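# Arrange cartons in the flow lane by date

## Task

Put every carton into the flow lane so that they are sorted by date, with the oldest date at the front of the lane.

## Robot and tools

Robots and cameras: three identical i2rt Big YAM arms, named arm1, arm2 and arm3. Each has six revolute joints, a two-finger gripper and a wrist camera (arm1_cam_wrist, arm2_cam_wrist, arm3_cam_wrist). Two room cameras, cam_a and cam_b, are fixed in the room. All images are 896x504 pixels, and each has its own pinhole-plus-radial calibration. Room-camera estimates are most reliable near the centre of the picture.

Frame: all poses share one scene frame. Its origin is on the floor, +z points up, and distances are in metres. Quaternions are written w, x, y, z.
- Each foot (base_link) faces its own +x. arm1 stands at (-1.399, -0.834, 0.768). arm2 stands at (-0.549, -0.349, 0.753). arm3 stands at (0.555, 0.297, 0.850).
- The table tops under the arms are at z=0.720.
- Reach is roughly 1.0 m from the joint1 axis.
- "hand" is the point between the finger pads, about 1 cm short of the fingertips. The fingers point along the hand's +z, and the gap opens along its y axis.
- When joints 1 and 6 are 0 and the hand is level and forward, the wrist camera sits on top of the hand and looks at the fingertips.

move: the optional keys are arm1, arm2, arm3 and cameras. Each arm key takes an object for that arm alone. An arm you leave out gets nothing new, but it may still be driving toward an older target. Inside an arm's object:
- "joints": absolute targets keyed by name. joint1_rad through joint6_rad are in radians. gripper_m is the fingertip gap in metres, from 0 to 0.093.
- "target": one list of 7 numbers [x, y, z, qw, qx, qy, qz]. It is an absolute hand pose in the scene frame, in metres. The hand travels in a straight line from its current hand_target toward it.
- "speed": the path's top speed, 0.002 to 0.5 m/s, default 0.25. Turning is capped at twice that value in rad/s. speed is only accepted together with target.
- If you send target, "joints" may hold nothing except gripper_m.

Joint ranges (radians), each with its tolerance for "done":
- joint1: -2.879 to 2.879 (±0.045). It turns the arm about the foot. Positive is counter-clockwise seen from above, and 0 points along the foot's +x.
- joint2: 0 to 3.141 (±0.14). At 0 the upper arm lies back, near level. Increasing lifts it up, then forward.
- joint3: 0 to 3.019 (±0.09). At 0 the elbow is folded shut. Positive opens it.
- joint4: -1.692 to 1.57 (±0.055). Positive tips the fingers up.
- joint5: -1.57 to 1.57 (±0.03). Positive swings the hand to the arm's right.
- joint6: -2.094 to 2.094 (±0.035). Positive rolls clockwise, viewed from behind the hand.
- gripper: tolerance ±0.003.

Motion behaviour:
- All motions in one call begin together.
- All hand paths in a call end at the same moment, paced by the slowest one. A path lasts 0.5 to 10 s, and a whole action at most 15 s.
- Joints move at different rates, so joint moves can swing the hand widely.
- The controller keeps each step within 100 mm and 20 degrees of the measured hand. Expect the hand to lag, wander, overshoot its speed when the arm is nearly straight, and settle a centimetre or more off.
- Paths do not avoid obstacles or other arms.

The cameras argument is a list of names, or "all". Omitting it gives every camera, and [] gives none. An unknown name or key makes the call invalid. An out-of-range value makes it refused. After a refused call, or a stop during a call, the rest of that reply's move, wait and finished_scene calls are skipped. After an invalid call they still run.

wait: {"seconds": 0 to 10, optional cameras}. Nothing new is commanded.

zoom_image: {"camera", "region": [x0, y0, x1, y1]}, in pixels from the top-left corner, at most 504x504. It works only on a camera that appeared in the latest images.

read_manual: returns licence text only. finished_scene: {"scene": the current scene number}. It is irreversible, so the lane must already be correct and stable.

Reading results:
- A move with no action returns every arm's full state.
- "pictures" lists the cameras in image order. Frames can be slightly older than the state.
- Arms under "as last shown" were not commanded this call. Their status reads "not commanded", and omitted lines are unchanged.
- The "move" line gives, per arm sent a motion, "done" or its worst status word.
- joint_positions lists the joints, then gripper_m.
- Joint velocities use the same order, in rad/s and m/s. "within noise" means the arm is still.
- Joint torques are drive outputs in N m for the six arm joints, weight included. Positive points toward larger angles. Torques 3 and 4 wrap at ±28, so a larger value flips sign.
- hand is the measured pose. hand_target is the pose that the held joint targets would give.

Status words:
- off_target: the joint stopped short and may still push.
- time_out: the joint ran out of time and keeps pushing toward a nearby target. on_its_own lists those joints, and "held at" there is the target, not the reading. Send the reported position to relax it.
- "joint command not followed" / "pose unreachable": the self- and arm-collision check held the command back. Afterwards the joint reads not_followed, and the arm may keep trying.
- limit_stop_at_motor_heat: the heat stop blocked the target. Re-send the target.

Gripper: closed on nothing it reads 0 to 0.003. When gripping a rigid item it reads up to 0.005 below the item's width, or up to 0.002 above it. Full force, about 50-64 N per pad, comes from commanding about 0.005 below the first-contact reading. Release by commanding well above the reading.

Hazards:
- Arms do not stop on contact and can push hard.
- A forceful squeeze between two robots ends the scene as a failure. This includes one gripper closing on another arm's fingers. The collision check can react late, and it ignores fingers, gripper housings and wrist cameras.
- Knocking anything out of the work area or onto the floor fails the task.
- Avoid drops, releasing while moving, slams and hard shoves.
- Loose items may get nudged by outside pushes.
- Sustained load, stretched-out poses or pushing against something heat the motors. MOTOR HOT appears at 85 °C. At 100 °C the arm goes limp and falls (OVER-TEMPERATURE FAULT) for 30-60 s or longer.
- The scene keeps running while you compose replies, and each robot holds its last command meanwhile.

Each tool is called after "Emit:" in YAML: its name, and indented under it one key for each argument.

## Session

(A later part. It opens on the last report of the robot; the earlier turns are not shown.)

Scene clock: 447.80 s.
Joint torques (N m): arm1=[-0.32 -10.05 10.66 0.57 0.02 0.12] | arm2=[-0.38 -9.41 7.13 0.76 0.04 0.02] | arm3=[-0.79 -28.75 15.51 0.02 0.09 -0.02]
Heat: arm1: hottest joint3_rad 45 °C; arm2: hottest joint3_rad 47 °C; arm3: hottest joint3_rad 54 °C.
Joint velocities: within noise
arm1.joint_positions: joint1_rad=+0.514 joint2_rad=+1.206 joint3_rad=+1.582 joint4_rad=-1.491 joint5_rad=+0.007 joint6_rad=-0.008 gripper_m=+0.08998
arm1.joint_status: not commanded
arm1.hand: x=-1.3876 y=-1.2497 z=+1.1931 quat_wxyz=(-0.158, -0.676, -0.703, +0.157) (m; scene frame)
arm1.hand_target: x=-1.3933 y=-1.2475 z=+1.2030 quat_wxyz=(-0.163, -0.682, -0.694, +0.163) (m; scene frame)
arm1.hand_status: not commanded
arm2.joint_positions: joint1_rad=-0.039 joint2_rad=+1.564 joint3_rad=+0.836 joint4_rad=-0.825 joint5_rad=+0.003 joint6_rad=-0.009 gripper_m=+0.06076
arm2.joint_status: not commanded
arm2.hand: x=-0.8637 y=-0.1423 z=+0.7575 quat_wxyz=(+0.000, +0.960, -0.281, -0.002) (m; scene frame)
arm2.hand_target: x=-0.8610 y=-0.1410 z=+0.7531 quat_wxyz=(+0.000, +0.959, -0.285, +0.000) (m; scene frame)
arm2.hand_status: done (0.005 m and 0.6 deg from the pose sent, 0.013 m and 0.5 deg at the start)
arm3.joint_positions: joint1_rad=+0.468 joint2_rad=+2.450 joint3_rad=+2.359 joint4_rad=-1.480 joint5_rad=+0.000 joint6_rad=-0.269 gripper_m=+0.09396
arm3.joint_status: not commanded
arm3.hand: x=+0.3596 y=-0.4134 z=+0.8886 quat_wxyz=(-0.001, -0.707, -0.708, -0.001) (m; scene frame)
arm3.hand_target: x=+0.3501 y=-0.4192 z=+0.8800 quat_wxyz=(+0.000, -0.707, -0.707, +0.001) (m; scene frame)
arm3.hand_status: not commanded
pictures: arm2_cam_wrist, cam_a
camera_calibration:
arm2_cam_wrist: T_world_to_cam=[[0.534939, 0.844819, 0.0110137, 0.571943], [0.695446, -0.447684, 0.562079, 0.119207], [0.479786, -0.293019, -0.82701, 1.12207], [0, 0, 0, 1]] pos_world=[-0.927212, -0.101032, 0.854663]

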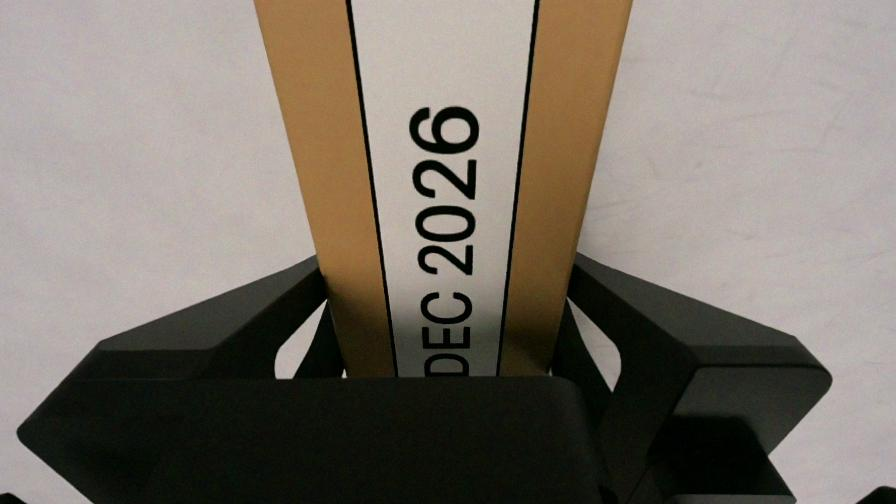

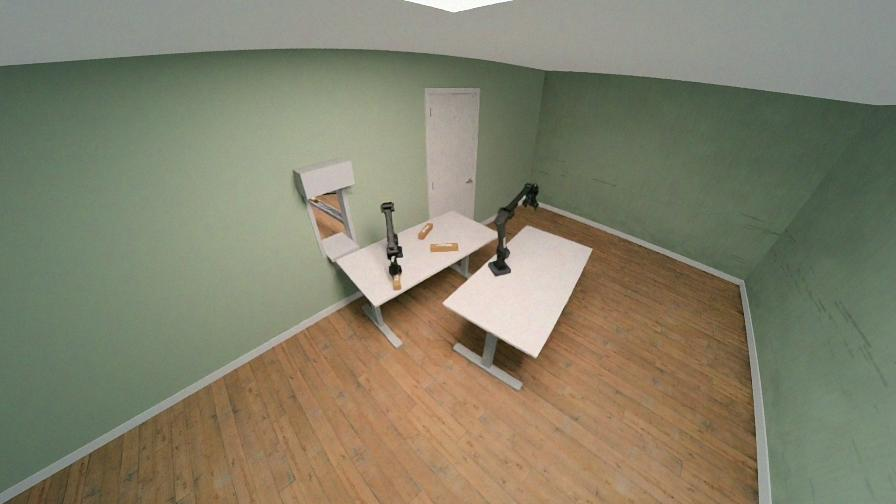

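Emit:
move:
  arm2: {"target": [-0.861, -0.141, 0.745, 0, 0.9585, -0.2850, 0], "speed": 0.05}
  arm3: {"joints": {"joint1_rad": 0.468, "joint2_rad": 2.0, "joint3_rad": 2.2, "joint4_rad": -1.6, "joint6_rad": 0}}
  cameras: ["cam_a"]

Emit:
zoom_image:
  camera: "cam_a"
  region: [370, 250, 430, 300]

Scene clock: 451.47 s.
Joint torques (N m): arm1=[-0.44 -10.05 10.65 0.54 0.02 0.12] | arm2=[-0.38 -8.82 6.54 0.88 0.04 0.01] | arm3=[0.15 -25.88 11.74 0.38 0.1 0.14]
Heat: arm1: hottest joint3_rad 46 °C; arm2: hottest joint3_rad 47 °C; arm3: hottest joint3_rad 53 °C.
move: arm2 off_target; arm3 done
Joint velocities: within noise
arm1: as last shown
arm2.joint_positions: joint1_rad=-0.039 joint2_rad=+1.571 joint3_rad=+0.836 joint4_rad=-0.803 joint5_rad=+0.003 joint6_rad=-0.009 gripper_m=+0.06076
arm2.joint_status: not commanded
arm2.hand: x=-0.8674 y=-0.1399 z=+0.7548 quat_wxyz=(-0.002, +0.960, -0.281, -0.009) (m; scene frame)
arm2.hand_target: x=-0.8610 y=-0.1411 z=+0.7454 quat_wxyz=(+0.000, +0.959, -0.285, +0.000) (m; scene frame)
arm2.hand_status: off_target (0.012 m and 1.2 deg from the pose sent, 0.013 m and 0.6 deg at the start)
arm3.joint_positions: joint1_rad=+0.468 joint2_rad=+1.993 joint3_rad=+2.196 joint4_rad=-1.592 joint5_rad=+0.000 joint6_rad=-0.008 gripper_m=+0.09396
arm3.joint_status: all done
arm3.hand: x=+0.3801 y=-0.3366 z=+1.1328 quat_wxyz=(-0.055, -0.789, -0.607, +0.071) (m; scene frame)
arm3.hand_target: x=+0.3801 y=-0.3365 z=+1.1297 quat_wxyz=(-0.051, -0.792, -0.605, +0.067) (m; scene frame)
arm3.hand_status: not commanded
pictures: cam_a

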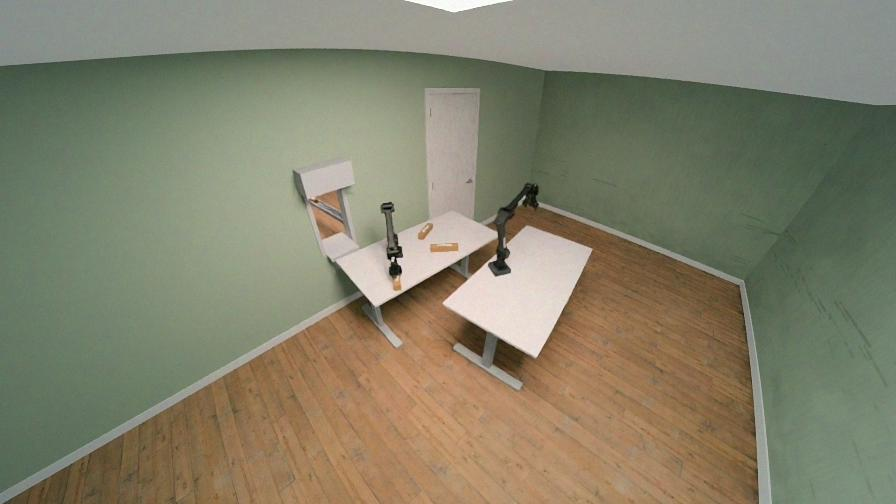

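Scaled by 8.400 from the camera's 896x504 image, which has a finer 1280x720 frame.

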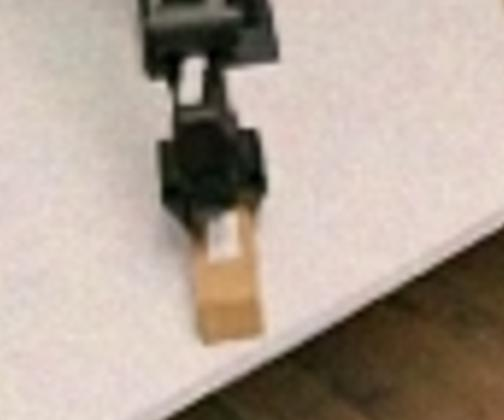

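Emit:
move:
  arm2: {"joints": {"gripper_m": 0.093}}
  arm3: {"joints": {"joint1_rad": -0.36, "joint2_rad": 1.9, "joint3_rad": 2.0, "joint4_rad": -1.5, "joint6_rad": 0}}
  cameras: ["arm3_cam_wrist"]

Emit:
move:
  arm2: {"target": [-0.861, -0.141, 0.90, 0, 0.9585, -0.2850, 0], "speed": 0.25}
  cameras: []

Emit:
move:
  arm2: {"joints": {"joint1_rad": 2.26, "joint2_rad": 1.708, "joint3_rad": 1.829, "joint4_rad": -1.68, "joint5_rad": 0, "joint6_rad": 0}}
  cameras: ["arm2_cam_wrist", "cam_a"]

Scene clock: 459.17 s.
Joint torques (N m): arm1=[-0.44 -10.05 10.66 0.55 0.02 0.12] | arm2=[-0.44 -8.82 6.53 0.8 0.03 0.01] | arm3=[-27.4 -24.88 11.78 1.31 0.1 0.35]
Heat: arm1: hottest joint3_rad 46 °C; arm2: hottest joint3_rad 46 °C; arm3: hottest joint3_rad 52 °C.
move: arm2 done; arm3 time_out
Joint velocities: within noise
arm1: as last shown
arm2.joint_positions: joint1_rad=-0.039 joint2_rad=+1.572 joint3_rad=+0.836 joint4_rad=-0.801 joint5_rad=+0.003 joint6_rad=-0.009 gripper_m=+0.09294
arm2.joint_status: all done
arm2.hand: x=-0.8677 y=-0.1396 z=+0.7547 quat_wxyz=(-0.002, +0.960, -0.281, -0.010) (m; scene frame)
arm2.hand_target: x=-0.8609 y=-0.1411 z=+0.7453 quat_wxyz=(+0.000, +0.959, -0.285, +0.000) (m; scene frame)
arm2.hand_status: not commanded
arm3.joint_positions: joint1_rad=-0.027 joint2_rad=+1.900 joint3_rad=+1.995 joint4_rad=-1.517 joint5_rad=+0.000 joint6_rad=-0.029 gripper_m=+0.09389
arm3.joint_status: joint1_rad time_out (moved -0.495 of -0.828); the others done
arm3.on_its_own: joint1_rad reads -0.027 and still pushes toward -0.360 since a time_out
arm3.hand: x=+0.1223 y=-0.1545 z=+1.1093 quat_wxyz=(-0.029, -0.911, -0.406, +0.068) (m; scene frame)
arm3.hand_target: x=-0.0065 y=+0.0091 z=+1.1115 quat_wxyz=(-0.019, -0.968, -0.235, +0.082) (m; scene frame)
arm3.hand_status: not commanded
pictures: arm3_cam_wrist
camera_calibration:
arm3_cam_wrist: T_world_to_cam=[[-0.732612, 0.680644, -0.00197836, 0.197886], [0.599539, 0.646686, 0.47154, -0.494659], [0.32223, 0.34427, -0.881842, 1.11501], [0, 0, 0, 1]] pos_world=[0.0822511, -0.198666, 1.21691]

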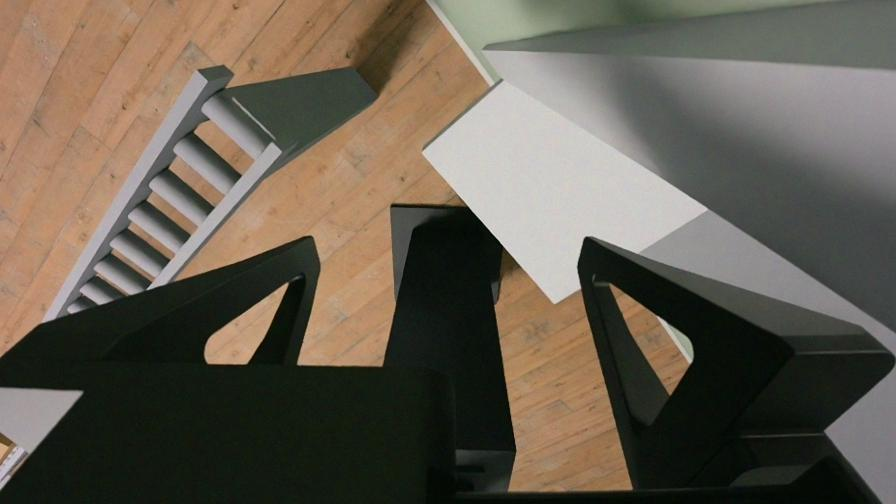

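not run: a stop came earlier in this reply.

not run: a stop came earlier in this reply.

Emit:
move:
  arm3: {"joints": {"joint1_rad": 0.15}}
  arm2: {"target": [-0.861, -0.141, 0.90, 0, 0.9585, -0.2850, 0], "speed": 0.25}
  cameras: ["arm3_cam_wrist", "cam_b"]

Emit:
zoom_image:
  camera: "cam_b"
  region: [380, 170, 580, 330]

Scene clock: 462.97 s.
Joint torques (N m): arm1=[-0.44 -10.05 10.63 0.53 0.02 0.12] | arm2=[-0.32 -7.65 13.31 -0.12 0.04 0.03] | arm3=[-0.26 -25.05 11.85 1.01 0.02 0.12]
Heat: arm1: hottest joint3_rad 46 °C; arm2: hottest joint3_rad 46 °C; arm3: hottest joint3_rad 51 °C.
move: arm2 off_target; arm3 done
Joint velocities: within noise
arm1: as last shown
arm2.joint_positions: joint1_rad=-0.039 joint2_rad=+1.340 joint3_rad=+0.990 joint4_rad=-1.237 joint5_rad=+0.003 joint6_rad=-0.009 gripper_m=+0.09294
arm2.joint_status: not commanded
arm2.hand: x=-0.8477 y=-0.1520 z=+0.8859 quat_wxyz=(+0.005, +0.960, -0.281, +0.014) (m; scene frame)
arm2.hand_target: x=-0.8604 y=-0.1413 z=+0.9001 quat_wxyz=(+0.000, +0.959, -0.285, +0.000) (m; scene frame)
arm2.hand_status: off_target (0.022 m and 1.8 deg from the pose sent, 0.145 m and 1.2 deg at the start)
arm3.joint_positions: joint1_rad=+0.155 joint2_rad=+1.900 joint3_rad=+1.995 joint4_rad=-1.509 joint5_rad=+0.002 joint6_rad=-0.008 gripper_m=+0.09389
arm3.joint_status: all done
arm3.hand: x=+0.2100 y=-0.2267 z=+1.1097 quat_wxyz=(-0.037, -0.875, -0.477, +0.068) (m; scene frame)
arm3.hand_target: x=+0.2056 y=-0.2279 z=+1.1119 quat_wxyz=(-0.040, -0.878, -0.472, +0.075) (m; scene frame)
arm3.hand_status: not commanded
pictures: arm3_cam_wrist, cam_b
camera_calibration:
arm3_cam_wrist: T_world_to_cam=[[-0.832501, 0.554011, -0.00378685, 0.305423], [0.489247, 0.738355, 0.464187, -0.448635], [0.259961, 0.384583, -0.885729, 1.13848], [0, 0, 0, 1]] pos_world=[0.177797, -0.275798, 1.21779]

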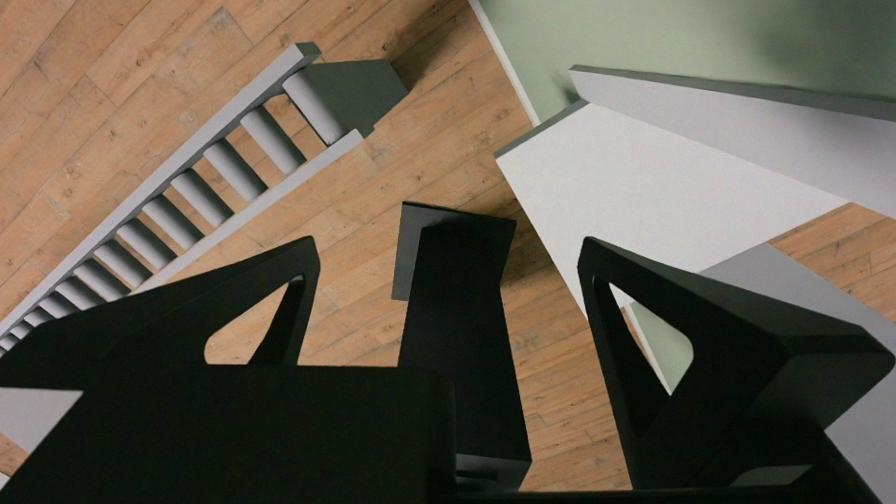

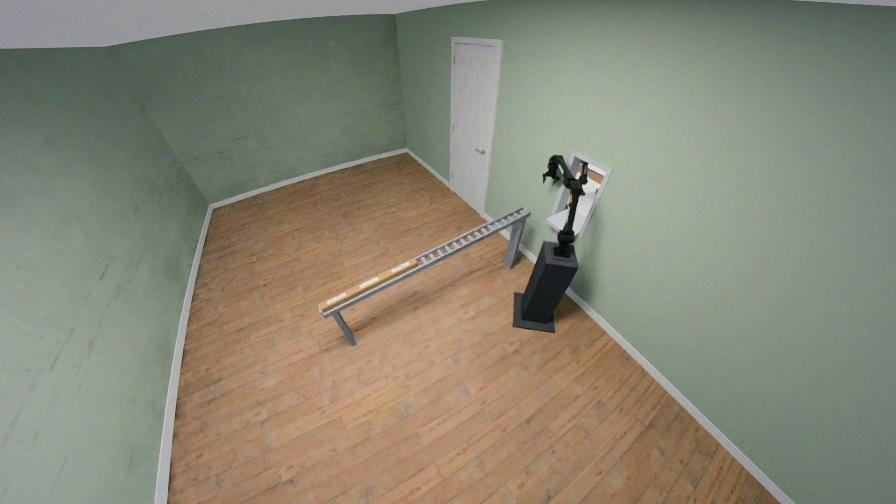

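Scaled by 2.520 from the camera's 896x504 image, which has a finer 1280x720 frame.

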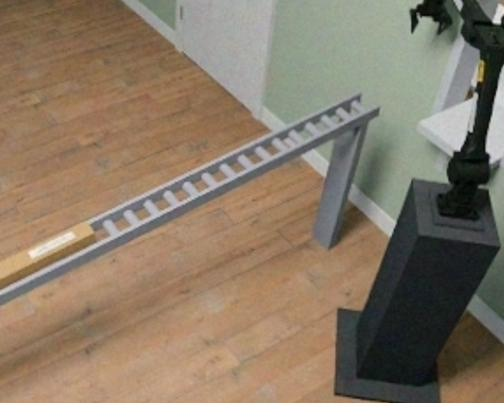

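Emit:
zoom_image:
  camera: "arm3_cam_wrist"
  region: [440, 0, 896, 400]

Emit:
move:
  arm2: {"joints": {"joint1_rad": 2.26, "joint2_rad": 1.708, "joint3_rad": 1.829, "joint4_rad": -1.68, "joint5_rad": 0, "joint6_rad": 0}}
  arm3: {"joints": {"joint1_rad": 0.15, "joint2_rad": 1.3, "joint3_rad": 1.6, "joint4_rad": -1.2, "joint6_rad": 0}}
  cameras: ["arm2_cam_wrist", "arm3_cam_wrist", "cam_a"]

Emit:
zoom_image:
  camera: "cam_a"
  region: [280, 150, 400, 280]

Scaled by 1.105 from the camera's 896x504 image, which has a finer 1280x720 frame.

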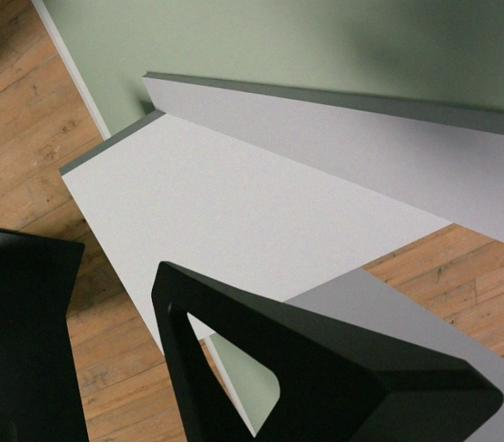

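Scene clock: 496.27 s.
Joint torques (N m): arm1=[-0.32 -9.99 10.66 0.53 0.02 0.12] | arm2=[-0.44 -15.56 13.09 -0.12 0.04 0.07] | arm3=[-0.26 -13.45 11.99 1.81 0.05 0.14]
Heat: arm1: hottest joint3_rad 46 °C; arm2: hottest joint3_rad 53 °C; arm3: hottest joint3_rad 48 °C.
move: arm2 done; arm3 done
Joint velocities: within noise
arm1: as last shown
arm2.joint_positions: joint1_rad=+2.266 joint2_rad=+1.712 joint3_rad=+1.791 joint4_rad=-1.672 joint5_rad=-0.002 joint6_rad=-0.009 gripper_m=+0.09297
arm2.joint_status: all done
arm2.hand: x=-0.4714 y=-0.8573 z=+1.0397 quat_wxyz=(-0.001, +0.647, +0.763, +0.007) (m; scene frame)
arm2.hand_target: x=-0.4738 y=-0.8628 z=+1.0563 quat_wxyz=(+0.012, +0.652, +0.758, -0.005) (m; scene frame)
arm2.hand_status: not commanded
arm3.joint_positions: joint1_rad=+0.155 joint2_rad=+1.294 joint3_rad=+1.599 joint4_rad=-1.212 joint5_rad=+0.002 joint6_rad=-0.008 gripper_m=+0.09389
arm3.joint_status: all done
arm3.hand: x=+0.2794 y=-0.1202 z=+1.2839 quat_wxyz=(-0.154, -0.830, -0.452, +0.287) (m; scene frame)
arm3.hand_target: x=+0.2751 y=-0.1222 z=+1.2834 quat_wxyz=(-0.155, -0.832, -0.446, +0.289) (m; scene frame)
arm3.hand_status: not commanded
pictures: arm2_cam_wrist, arm3_cam_wrist, cam_a
camera_calibration:
arm2_cam_wrist: T_world_to_cam=[[-0.985792, -0.167928, 0.00371138, -0.614519], [-0.135494, 0.808066, 0.573298, 0.0408502], [-0.0992719, 0.564649, -0.819339, 1.412], [0, 0, 0, 1]] pos_world=[-0.460081, -0.933489, 1.13577]
arm3_cam_wrist: T_world_to_cam=[[-0.833426, 0.552582, -0.00737917, 0.309581], [0.552582, 0.833097, -0.0245707, -0.0208811], [-0.00742978, -0.0245555, -0.999671, 1.40556], [0, 0, 0, 1]] pos_world=[0.279994, -0.119159, 1.40686]

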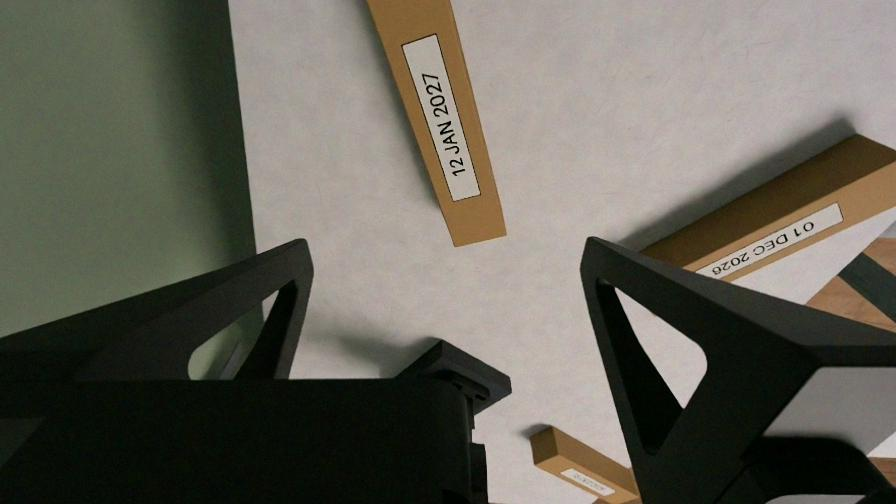

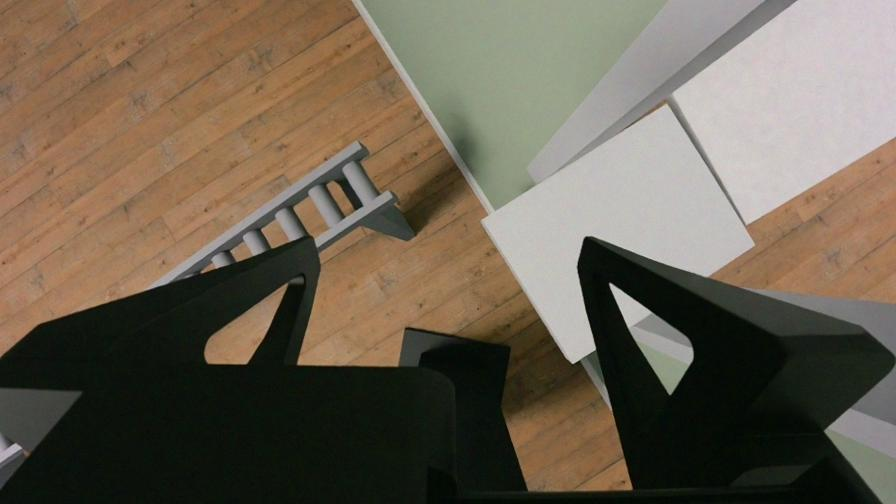

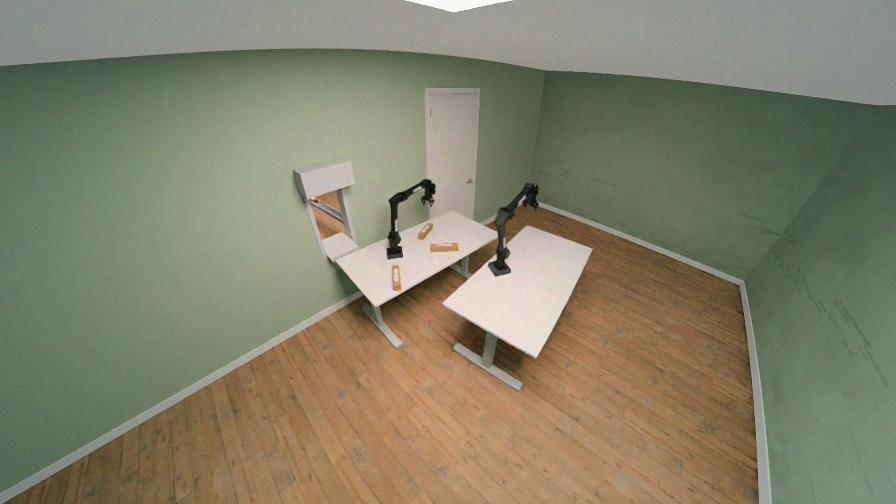

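Scaled by 3.877 from the camera's 896x504 image, which has a finer 1280x720 frame.

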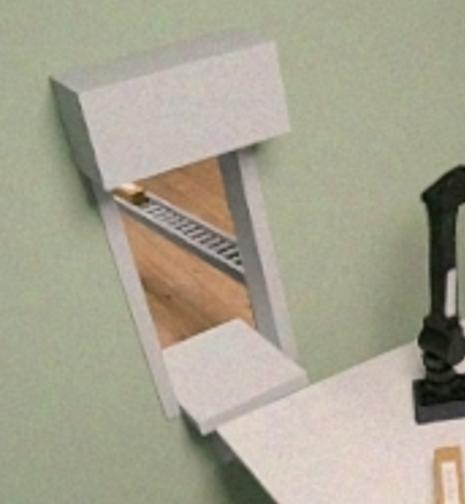

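Emit:
move:
  arm2: {"joints": {"joint1_rad": 1.45, "joint2_rad": 1.606, "joint3_rad": 1.34, "joint4_rad": -1.269, "joint6_rad": 0, "gripper_m": 0.093}}
  cameras: ["arm2_cam_wrist"]

Scene clock: 568.93 s.
Joint torques (N m): arm1=[-0.44 -10.05 10.66 0.55 0.02 0.12] | arm2=[-0.15 -13.45 9.22 0.81 -0.09 0.07] | arm3=[-0.5 -13.22 12.03 1.84 0.06 0.14]
Heat: arm1: hottest joint3_rad 47 °C; arm2: hottest joint3_rad 57 °C; arm3: hottest joint3_rad 44 °C.
move: arm2 done
Joint velocities: within noise
arm1, arm3: as last shown
arm2.joint_positions: joint1_rad=+1.452 joint2_rad=+1.609 joint3_rad=+1.348 joint4_rad=-1.279 joint5_rad=+0.001 joint6_rad=-0.008 gripper_m=+0.09298
arm2.joint_status: all done
arm2.hand: x=-0.8448 y=-0.7273 z=+0.9169 quat_wxyz=(+0.014, +0.896, +0.444, -0.013) (m; scene frame)
arm2.hand_target: x=-0.8450 y=-0.7264 z=+0.9152 quat_wxyz=(+0.015, +0.898, +0.440, -0.014) (m; scene frame)
arm2.hand_status: not commanded
pictures: arm2_cam_wrist
camera_calibration:
arm2_cam_wrist: T_world_to_cam=[[-0.798736, 0.601682, 0.000350589, -0.239453], [0.508042, 0.674116, 0.536155, 0.435789], [0.322358, 0.428424, -0.84412, 1.48084], [0, 0, 0, 1]] pos_world=[-0.89002, -0.784127, 1.01644]

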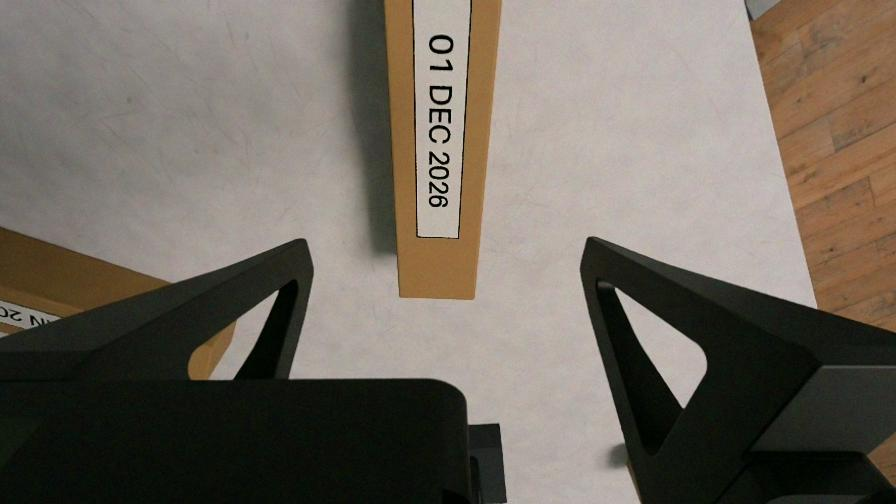

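Emit:
move:
  arm2: {"target": [-0.8434, -0.7315, 0.757, 0, 0.8984, 0.4392, 0], "speed": 0.3}
  cameras: ["arm2_cam_wrist"]

Emit:
move:
  arm2: {"joints": {"gripper_m": 0.055}}
  cameras: []

Emit:
move:
  arm2: {"target": [-0.8434, -0.7315, 0.88, 0, 0.8984, 0.4392, 0], "speed": 0.25}
  cameras: ["arm2_cam_wrist"]

Scene clock: 598.07 s.
Joint torques (N m): arm1=[-0.38 -10.05 10.65 0.55 0.02 0.11] | arm2=[0.5 -13.63 8.49 0.73 0.06 0.1] | arm3=[-0.38 -13.45 12.03 1.77 0.06 0.14]
Heat: arm1: hottest joint3_rad 47 °C; arm2: hottest joint3_rad 54 °C; arm3: hottest joint3_rad 44 °C.
move: arm2 done
Joint velocities: within noise
arm1, arm3: as last shown
arm2.joint_positions: joint1_rad=+1.452 joint2_rad=+1.809 joint3_rad=+1.162 joint4_rad=-0.929 joint5_rad=+0.012 joint6_rad=+0.000 gripper_m=+0.09298
arm2.joint_status: not commanded
arm2.hand: x=-0.8448 y=-0.7278 z=+0.7611 quat_wxyz=(+0.001, +0.898, +0.441, +0.001) (m; scene frame)
arm2.hand_target: x=-0.8433 y=-0.7315 z=+0.7570 quat_wxyz=(+0.000, +0.898, +0.439, +0.000) (m; scene frame)
arm2.hand_status: done (0.006 m and 0.3 deg from the pose sent, 0.160 m and 2.2 deg at the start)
arm3.hand_target: x=+0.2751 y=-0.1222 z=+1.2834 quat_wxyz=(-0.155, -0.832, -0.447, +0.289) (m; scene frame)
pictures: arm2_cam_wrist
camera_calibration:
arm2_cam_wrist: T_world_to_cam=[[-0.794207, 0.60755, 0.0109021, -0.239003], [0.505471, 0.650596, 0.566765, 0.47711], [0.337245, 0.45564, -0.823807, 1.36642], [0, 0, 0, 1]] pos_world=[-0.891803, -0.787796, 0.857866]

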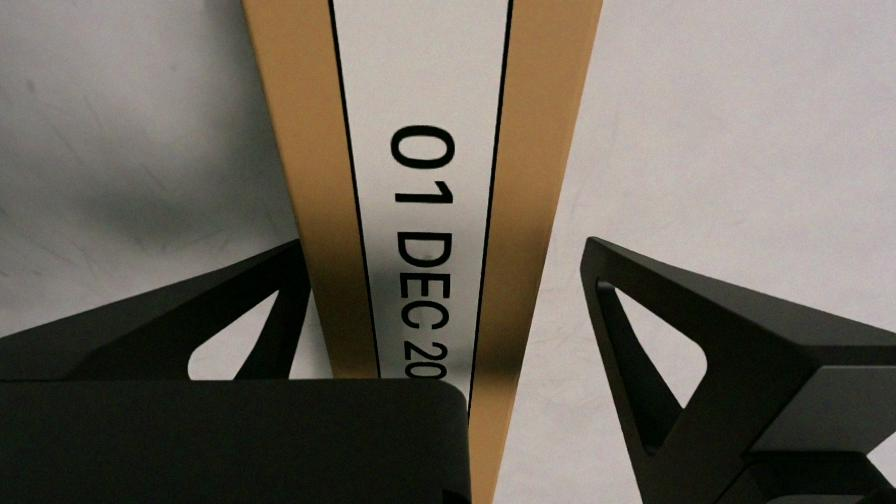

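Scene clock: 598.70 s.
Joint torques (N m): arm1=[-0.38 -9.99 10.66 0.55 0.02 0.12] | arm2=[0.56 -13.74 8.27 0.72 0.07 0.07] | arm3=[-0.32 -13.16 11.96 1.8 0.05 0.14]
Heat: arm1: hottest joint3_rad 47 °C; arm2: hottest joint3_rad 54 °C; arm3: hottest joint3_rad 44 °C.
move: arm2 off_target
Joint velocities: within noise
arm1, arm3: as last shown
arm2.joint_positions: joint1_rad=+1.452 joint2_rad=+1.809 joint3_rad=+1.162 joint4_rad=-0.929 joint5_rad=+0.012 joint6_rad=+0.002 gripper_m=+0.06093
arm2.joint_status: gripper_m off_target (ended at +0.06096, target +0.05500)
arm2.hand: x=-0.8447 y=-0.7278 z=+0.7611 quat_wxyz=(+0.001, +0.898, +0.440, +0.001) (m; scene frame)
arm2.hand_target: x=-0.8434 y=-0.7314 z=+0.7570 quat_wxyz=(+0.000, +0.898, +0.439, +0.000) (m; scene frame)
arm2.hand_status: not commanded
pictures: none
No camera images: "cameras" was empty.

Scene clock: 600.03 s.
Joint torques (N m): arm1=[-0.38 -9.99 10.66 0.54 0.02 0.11] | arm2=[0.56 -12.86 13.94 -0.23 0.03 0.09] | arm3=[-0.09 -13.16 11.99 1.84 0.06 0.14]
Heat: arm1: hottest joint3_rad 47 °C; arm2: hottest joint3_rad 54 °C; arm3: hottest joint3_rad 44 °C.
move: arm2 off_target
Joint velocities: within noise
arm1.joint_positions: joint1_rad=+0.514 joint2_rad=+1.206 joint3_rad=+1.582 joint4_rad=-1.491 joint5_rad=+0.007 joint6_rad=-0.008 gripper_m=+0.08998
arm1.joint_status: not commanded
arm1.hand: x=-1.3876 y=-1.2497 z=+1.1931 quat_wxyz=(-0.158, -0.676, -0.703, +0.157) (m; scene frame)
arm1.hand_target: x=-1.3933 y=-1.2475 z=+1.2030 quat_wxyz=(-0.163, -0.682, -0.694, +0.163) (m; scene frame)
arm1.hand_status: not commanded
arm2.joint_positions: joint1_rad=+1.455 joint2_rad=+1.657 joint3_rad=+1.254 joint4_rad=-1.217 joint5_rad=+0.012 joint6_rad=+0.004 gripper_m=+0.06093
arm2.joint_status: not commanded
arm2.hand: x=-0.8328 y=-0.7123 z=+0.8613 quat_wxyz=(-0.009, +0.898, +0.440, +0.021) (m; scene frame)
arm2.hand_target: x=-0.8426 y=-0.7305 z=+0.8802 quat_wxyz=(+0.000, +0.898, +0.439, +0.000) (m; scene frame)
arm2.hand_status: off_target (0.029 m and 2.6 deg from the pose sent, 0.119 m and 0.2 deg at the start)
arm3: as last shown
arm3.hand_target: x=+0.2751 y=-0.1222 z=+1.2834 quat_wxyz=(-0.155, -0.832, -0.447, +0.290) (m; scene frame)
pictures: arm2_cam_wrist
camera_calibration:
arm2_cam_wrist: T_world_to_cam=[[-0.794149, 0.607625, 0.0108944, -0.239889], [0.490392, 0.630135, 0.602034, 0.34667], [0.358946, 0.483448, -0.798396, 1.45389], [0, 0, 0, 1]] pos_world=[-0.882381, -0.775568, 0.954688]

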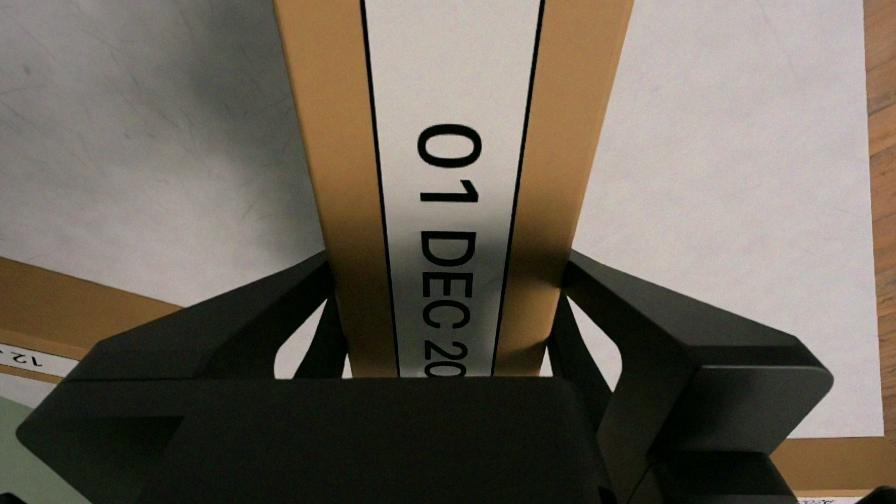

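Emit:
move:
  arm2: {"joints": {"joint1_rad": -2.02, "joint2_rad": 1.435, "joint3_rad": 1.15, "joint4_rad": -1.246, "joint6_rad": 0}}
  cameras: ["arm2_cam_wrist", "cam_a"]

Emit:
zoom_image:
  camera: "cam_a"
  region: [280, 150, 420, 280]

Scene clock: 606.60 s.
Joint torques (N m): arm1=[-0.38 -10.05 10.65 0.55 0.02 0.11] | arm2=[-0.38 -12.22 9.35 -0.01 -0.07 -0.06] | arm3=[-0.38 -13.27 12.04 1.73 0.05 0.13]
Heat: arm1: hottest joint3_rad 47 °C; arm2: hottest joint3_rad 54 °C; arm3: hottest joint3_rad 44 °C.
move: arm2 done
Joint velocities: within noise
arm1, arm3: as last shown
arm2.joint_positions: joint1_rad=-2.017 joint2_rad=+1.453 joint3_rad=+1.155 joint4_rad=-1.238 joint5_rad=+0.016 joint6_rad=+0.004 gripper_m=+0.06087
arm2.joint_status: all done
arm2.hand: x=-0.1996 y=-0.1185 z=+0.9104 quat_wxyz=(-0.022, +0.287, -0.958, +0.009) (m; scene frame)
arm2.hand_target: x=-0.2026 y=-0.1218 z=+0.9157 quat_wxyz=(-0.024, +0.287, -0.958, +0.008) (m; scene frame)
arm2.hand_status: not commanded
pictures: arm2_cam_wrist, cam_a
camera_calibration:
arm2_cam_wrist: T_world_to_cam=[[0.551924, -0.832768, 0.0433395, -0.0299375], [-0.716991, -0.447371, 0.534587, -0.674817], [-0.425798, -0.326126, -0.844001, 0.767556], [0, 0, 0, 1]] pos_world=[-0.14049, -0.0765043, 1.00986]

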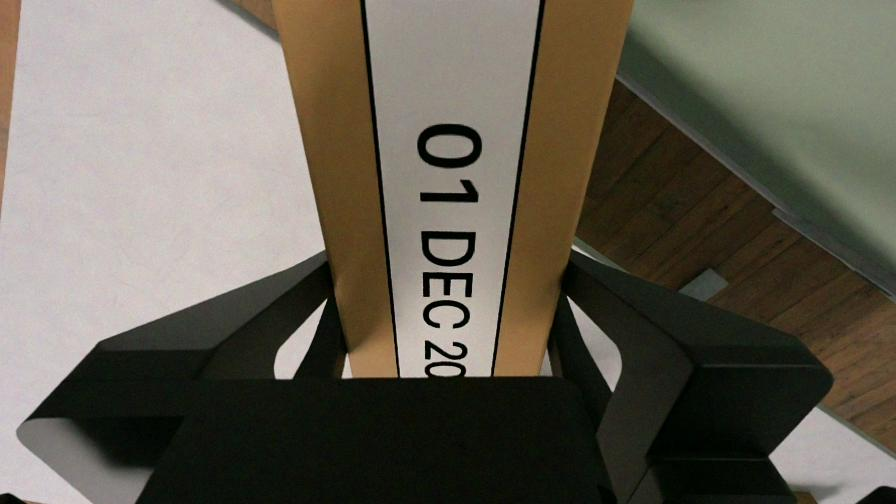

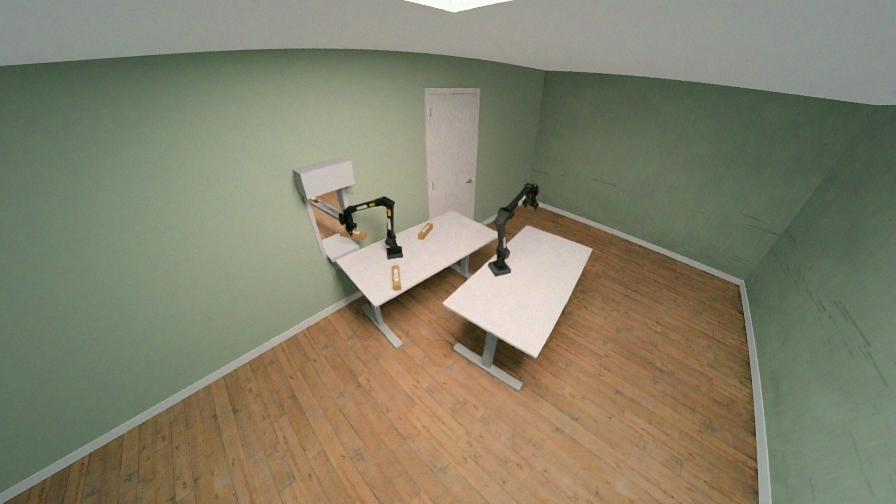

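Scaled by 3.600 from the camera's 896x504 image, which has a finer 1280x720 frame.

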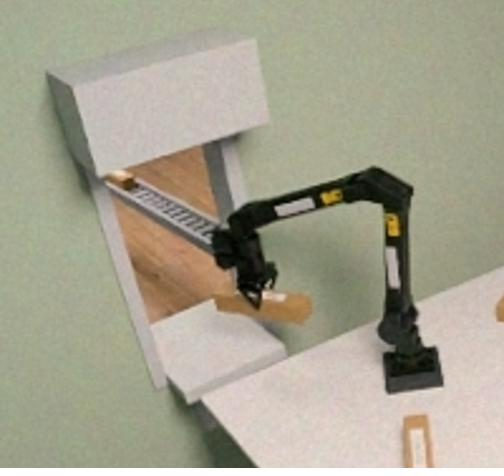

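Emit:
move:
  arm2: {"target": [0.0, 0.012, 0.85, 0, 0, 1, 0], "speed": 0.2}
  cameras: ["arm2_cam_wrist", "arm3_cam_wrist", "cam_a"]

Emit:
zoom_image:
  camera: "cam_a"
  region: [280, 150, 420, 280]

Scene clock: 623.30 s.
Joint torques (N m): arm1=[-0.38 -10.05 10.65 0.54 0.02 0.12] | arm2=[-0.62 -20.42 15.31 -0.16 0.01 0.12] | arm3=[-0.26 -13.33 12 1.81 0.04 0.12]
Heat: arm1: hottest joint3_rad 47 °C; arm2: hottest joint3_rad 52 °C; arm3: hottest joint3_rad 44 °C.
move: arm2 off_target
Joint velocities: within noise
arm1, arm3: as last shown
arm2.joint_positions: joint1_rad=-2.019 joint2_rad=+2.120 joint3_rad=+1.865 joint4_rad=-1.368 joint5_rad=-0.015 joint6_rad=+0.565 gripper_m=+0.06085
arm2.joint_status: not commanded
arm2.hand: x=-0.0212 y=+0.0025 z=+0.8299 quat_wxyz=(+0.022, +0.008, -1.000, +0.014) (m; scene frame)
arm2.hand_target: x=-0.0014 y=+0.0110 z=+0.8505 quat_wxyz=(-0.001, +0.000, -1.000, -0.001) (m; scene frame)
arm2.hand_status: off_target (0.031 m and 3.1 deg from the pose sent, 0.246 m and 33.4 deg at the start)
pictures: arm2_cam_wrist, arm3_cam_wrist, cam_a
camera_calibration:
arm2_cam_wrist: T_world_to_cam=[[0.0228841, -0.998914, 0.04058, -0.0325696], [-0.799635, 0.00607411, 0.600455, -0.507277], [-0.60005, -0.0461901, -0.798628, 0.773056], [0, 0, 0, 1]] pos_world=[0.0589811, 0.00625458, 0.923303]
arm3_cam_wrist: T_world_to_cam=[[-0.833426, 0.552582, -0.00737917, 0.309581], [0.552582, 0.833097, -0.0245707, -0.0208811], [-0.00742978, -0.0245555, -0.999671, 1.40556], [0, 0, 0, 1]] pos_world=[0.279994, -0.119159, 1.40686]

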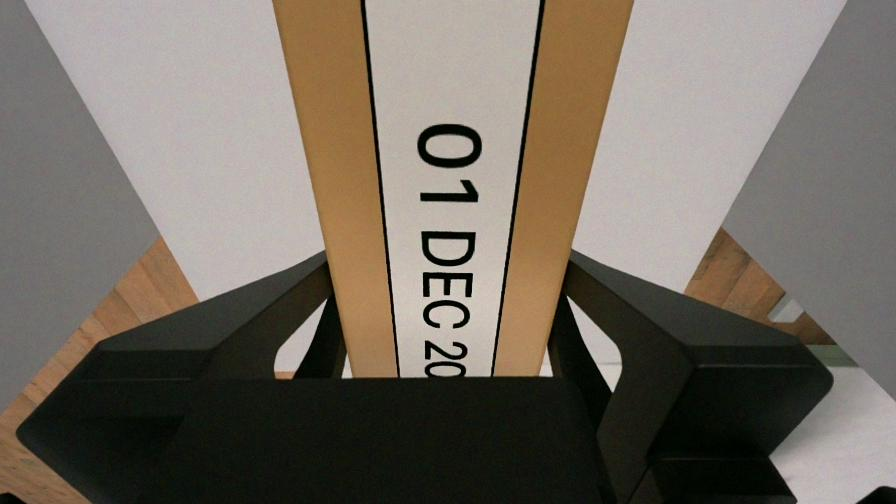

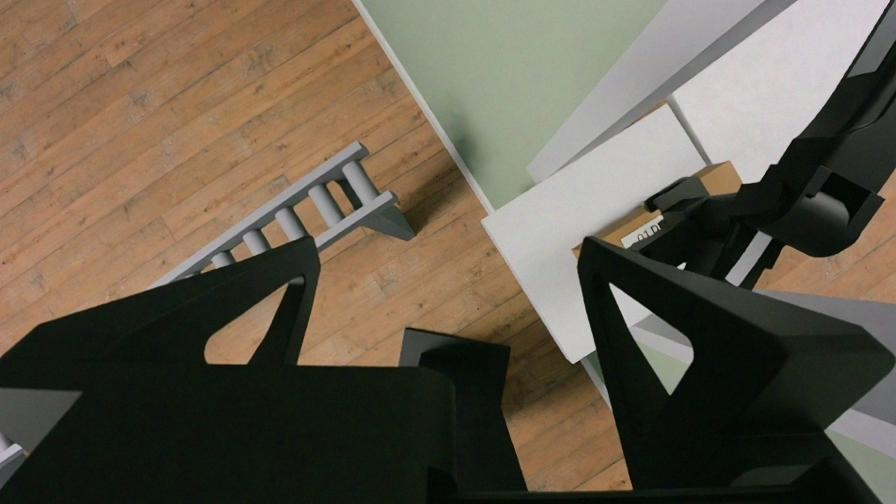

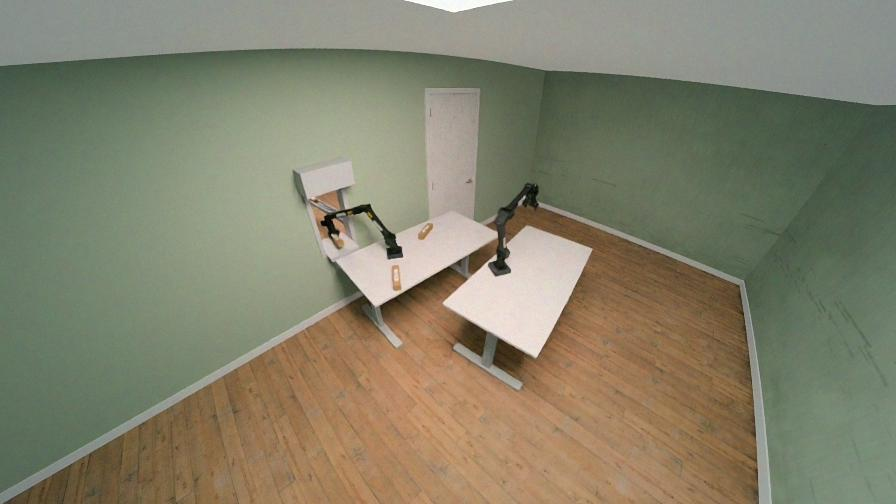

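Scaled by 3.600 from the camera's 896x504 image, which has a finer 1280x720 frame.

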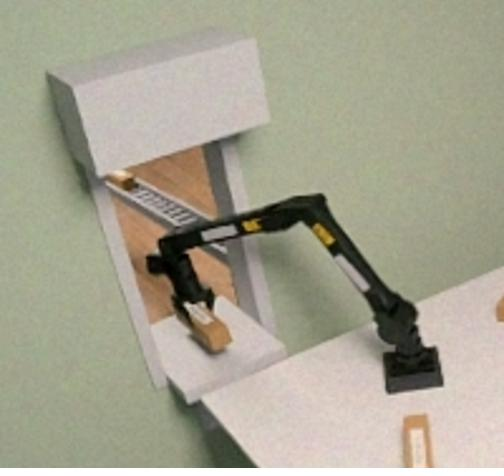

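Emit:
move:
  arm2: {"target": [0.02, 0.02, 0.80, -0.022, -0.008, -0.9996, -0.014], "speed": 0.1}
  cameras: []

Emit:
move:
  arm2: {"target": [0.02, 0.02, 0.787, -0.022, -0.008, -0.9996, -0.014], "speed": 0.05}
  cameras: ["cam_a"]

Emit:
zoom_image:
  camera: "cam_a"
  region: [310, 210, 380, 270]

Scene clock: 627.90 s.
Joint torques (N m): arm1=[-0.38 -9.99 10.66 0.54 0.02 0.12] | arm2=[-0.91 -20.95 13.14 0.64 0.04 0.05] | arm3=[-0.38 -13.39 12.01 1.84 0.05 0.15]
Heat: arm1: hottest joint3_rad 47 °C; arm2: hottest joint3_rad 54 °C; arm3: hottest joint3_rad 44 °C.
move: arm2 off_target
Joint velocities: within noise
arm1, arm3: as last shown
arm2.joint_positions: joint1_rad=-2.021 joint2_rad=+2.189 joint3_rad=+1.865 joint4_rad=-1.245 joint5_rad=-0.015 joint6_rad=+0.577 gripper_m=+0.06085
arm2.joint_status: not commanded
arm2.hand: x=+0.0007 y=+0.0150 z=+0.7860 quat_wxyz=(-0.001, +0.002, -1.000, -0.001) (m; scene frame)
arm2.hand_target: x=+0.0193 y=+0.0193 z=+0.8004 quat_wxyz=(-0.022, -0.008, -1.000, -0.014) (m; scene frame)
arm2.hand_status: off_target (0.024 m and 3.0 deg from the pose sent, 0.054 m and 6.2 deg at the start)
pictures: none
No camera images: "cameras" was empty.

Scene clock: 628.87 s.
Joint torques (N m): arm1=[-0.44 -10.05 10.65 0.55 0.03 0.12] | arm2=[-0.91 -20.37 12.01 1.1 0.07 0.09] | arm3=[-0.09 -13.33 11.99 1.81 0.06 0.14]
Heat: arm1: hottest joint3_rad 47 °C; arm2: hottest joint3_rad 54 °C; arm3: hottest joint3_rad 44 °C.
move: arm2 off_target
Joint velocities: within noise
arm1: as last shown
arm2.joint_positions: joint1_rad=-2.021 joint2_rad=+2.189 joint3_rad=+1.865 joint4_rad=-1.228 joint5_rad=-0.015 joint6_rad=+0.578 gripper_m=+0.06085
arm2.joint_status: not commanded
arm2.hand: x=+0.0042 y=+0.0174 z=+0.7860 quat_wxyz=(-0.008, +0.002, -1.000, -0.006) (m; scene frame)
arm2.hand_target: x=+0.0196 y=+0.0196 z=+0.7872 quat_wxyz=(-0.022, -0.008, -1.000, -0.014) (m; scene frame)
arm2.hand_status: off_target (0.016 m and 2.2 deg from the pose sent, 0.020 m and 3.1 deg at the start)
arm3.joint_positions: joint1_rad=+0.155 joint2_rad=+1.294 joint3_rad=+1.599 joint4_rad=-1.212 joint5_rad=+0.002 joint6_rad=-0.008 gripper_m=+0.09389
arm3.joint_status: not commanded
arm3.hand: x=+0.2794 y=-0.1202 z=+1.2839 quat_wxyz=(-0.154, -0.830, -0.452, +0.287) (m; scene frame)
arm3.hand_target: x=+0.2751 y=-0.1222 z=+1.2834 quat_wxyz=(-0.155, -0.832, -0.447, +0.290) (m; scene frame)
arm3.hand_status: not commanded
pictures: cam_a

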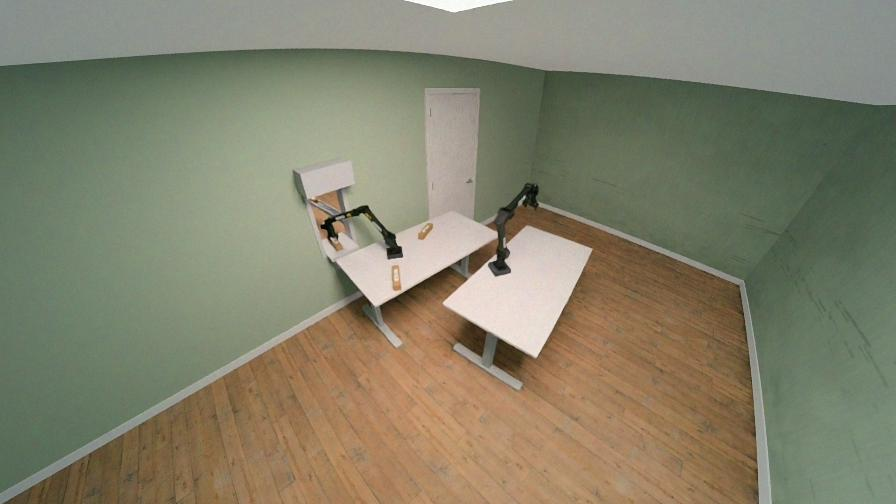

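Scaled by 7.200 from the camera's 896x504 image, which has a finer 1280x720 frame.

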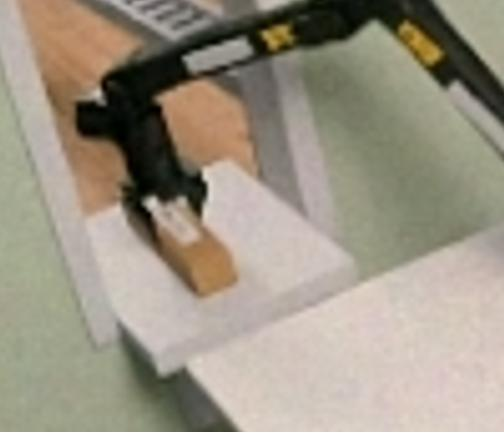

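Emit:
move:
  arm2: {"target": [0.02, 0.02, 0.772, -0.015, -0.008, -0.9996, -0.010], "speed": 0.05}
  cameras: []

Emit:
move:
  arm2: {"target": [0.02, 0.02, 0.762, -0.015, -0.008, -0.9996, -0.010], "speed": 0.05}
  cameras: ["cam_a"]

Emit:
zoom_image:
  camera: "cam_a"
  region: [310, 210, 380, 270]

Scene clock: 635.73 s.
Joint torques (N m): arm1=[-0.38 -10.05 10.66 0.55 0.02 0.11] | arm2=[-0.85 -18.49 12.11 1.28 0.11 0.1] | arm3=[-0.21 -13.27 12.01 1.81 0.05 0.14]
Heat: arm1: hottest joint3_rad 47 °C; arm2: hottest joint3_rad 55 °C; arm3: hottest joint3_rad 44 °C.
move: arm2 off_target
Joint velocities: within noise
arm1, arm3: as last shown
arm2.joint_positions: joint1_rad=-2.021 joint2_rad=+2.192 joint3_rad=+1.865 joint4_rad=-1.226 joint5_rad=-0.018 joint6_rad=+0.578 gripper_m=+0.06085
arm2.joint_status: not commanded
arm2.hand: x=+0.0042 y=+0.0176 z=+0.7846 quat_wxyz=(-0.007, +0.002, -1.000, -0.006) (m; scene frame)
arm2.hand_target: x=+0.0192 y=+0.0195 z=+0.7723 quat_wxyz=(-0.015, -0.008, -1.000, -0.010) (m; scene frame)
arm2.hand_status: off_target (0.020 m and 1.5 deg from the pose sent, 0.021 m and 1.5 deg at the start)
pictures: none
No camera images: "cameras" was empty.

Scene clock: 636.70 s.
Joint torques (N m): arm1=[-0.38 -10.05 10.65 0.55 0.03 0.12] | arm2=[-0.85 -17.85 11.18 1.91 0.18 0.09] | arm3=[-0.38 -13.33 11.99 1.83 0.05 0.13]
Heat: arm1: hottest joint3_rad 47 °C; arm2: hottest joint3_rad 55 °C; arm3: hottest joint3_rad 44 °C.
move: arm2 off_target
Joint velocities: within noise
arm1, arm3: as last shown
arm2.joint_positions: joint1_rad=-2.021 joint2_rad=+2.192 joint3_rad=+1.865 joint4_rad=-1.219 joint5_rad=-0.019 joint6_rad=+0.578 gripper_m=+0.06085
arm2.joint_status: not commanded
arm2.hand: x=+0.0054 y=+0.0187 z=+0.7841 quat_wxyz=(-0.009, +0.002, -1.000, -0.009) (m; scene frame)
arm2.hand_target: x=+0.0187 y=+0.0193 z=+0.7625 quat_wxyz=(-0.015, -0.008, -1.000, -0.010) (m; scene frame)
arm2.hand_status: off_target (0.027 m and 1.3 deg from the pose sent, 0.028 m and 1.5 deg at the start)
pictures: cam_a

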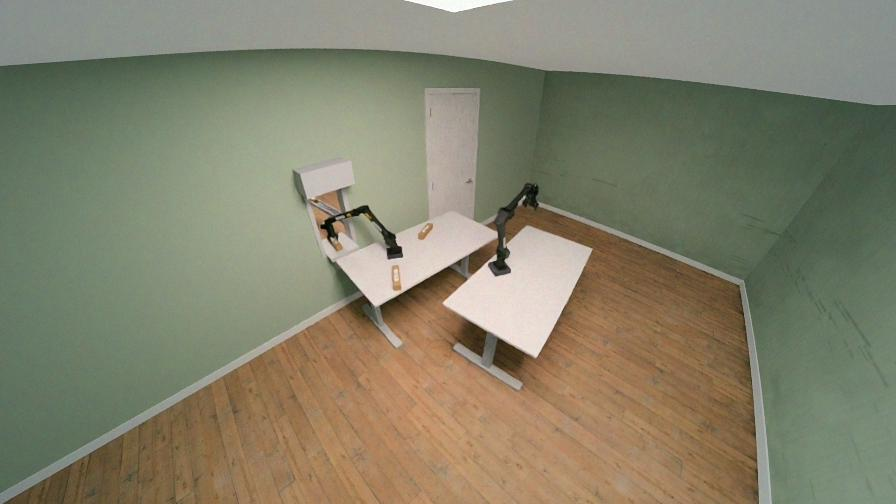

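Scaled by 7.200 from the camera's 896x504 image, which has a finer 1280x720 frame.

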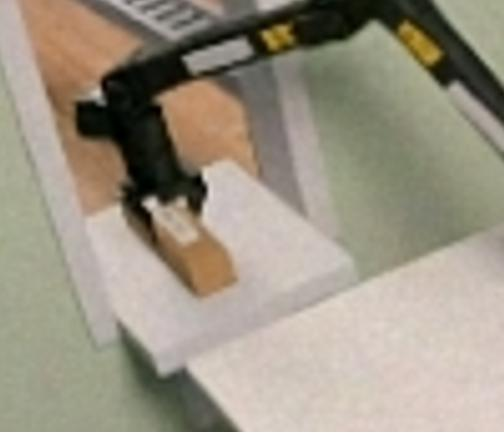

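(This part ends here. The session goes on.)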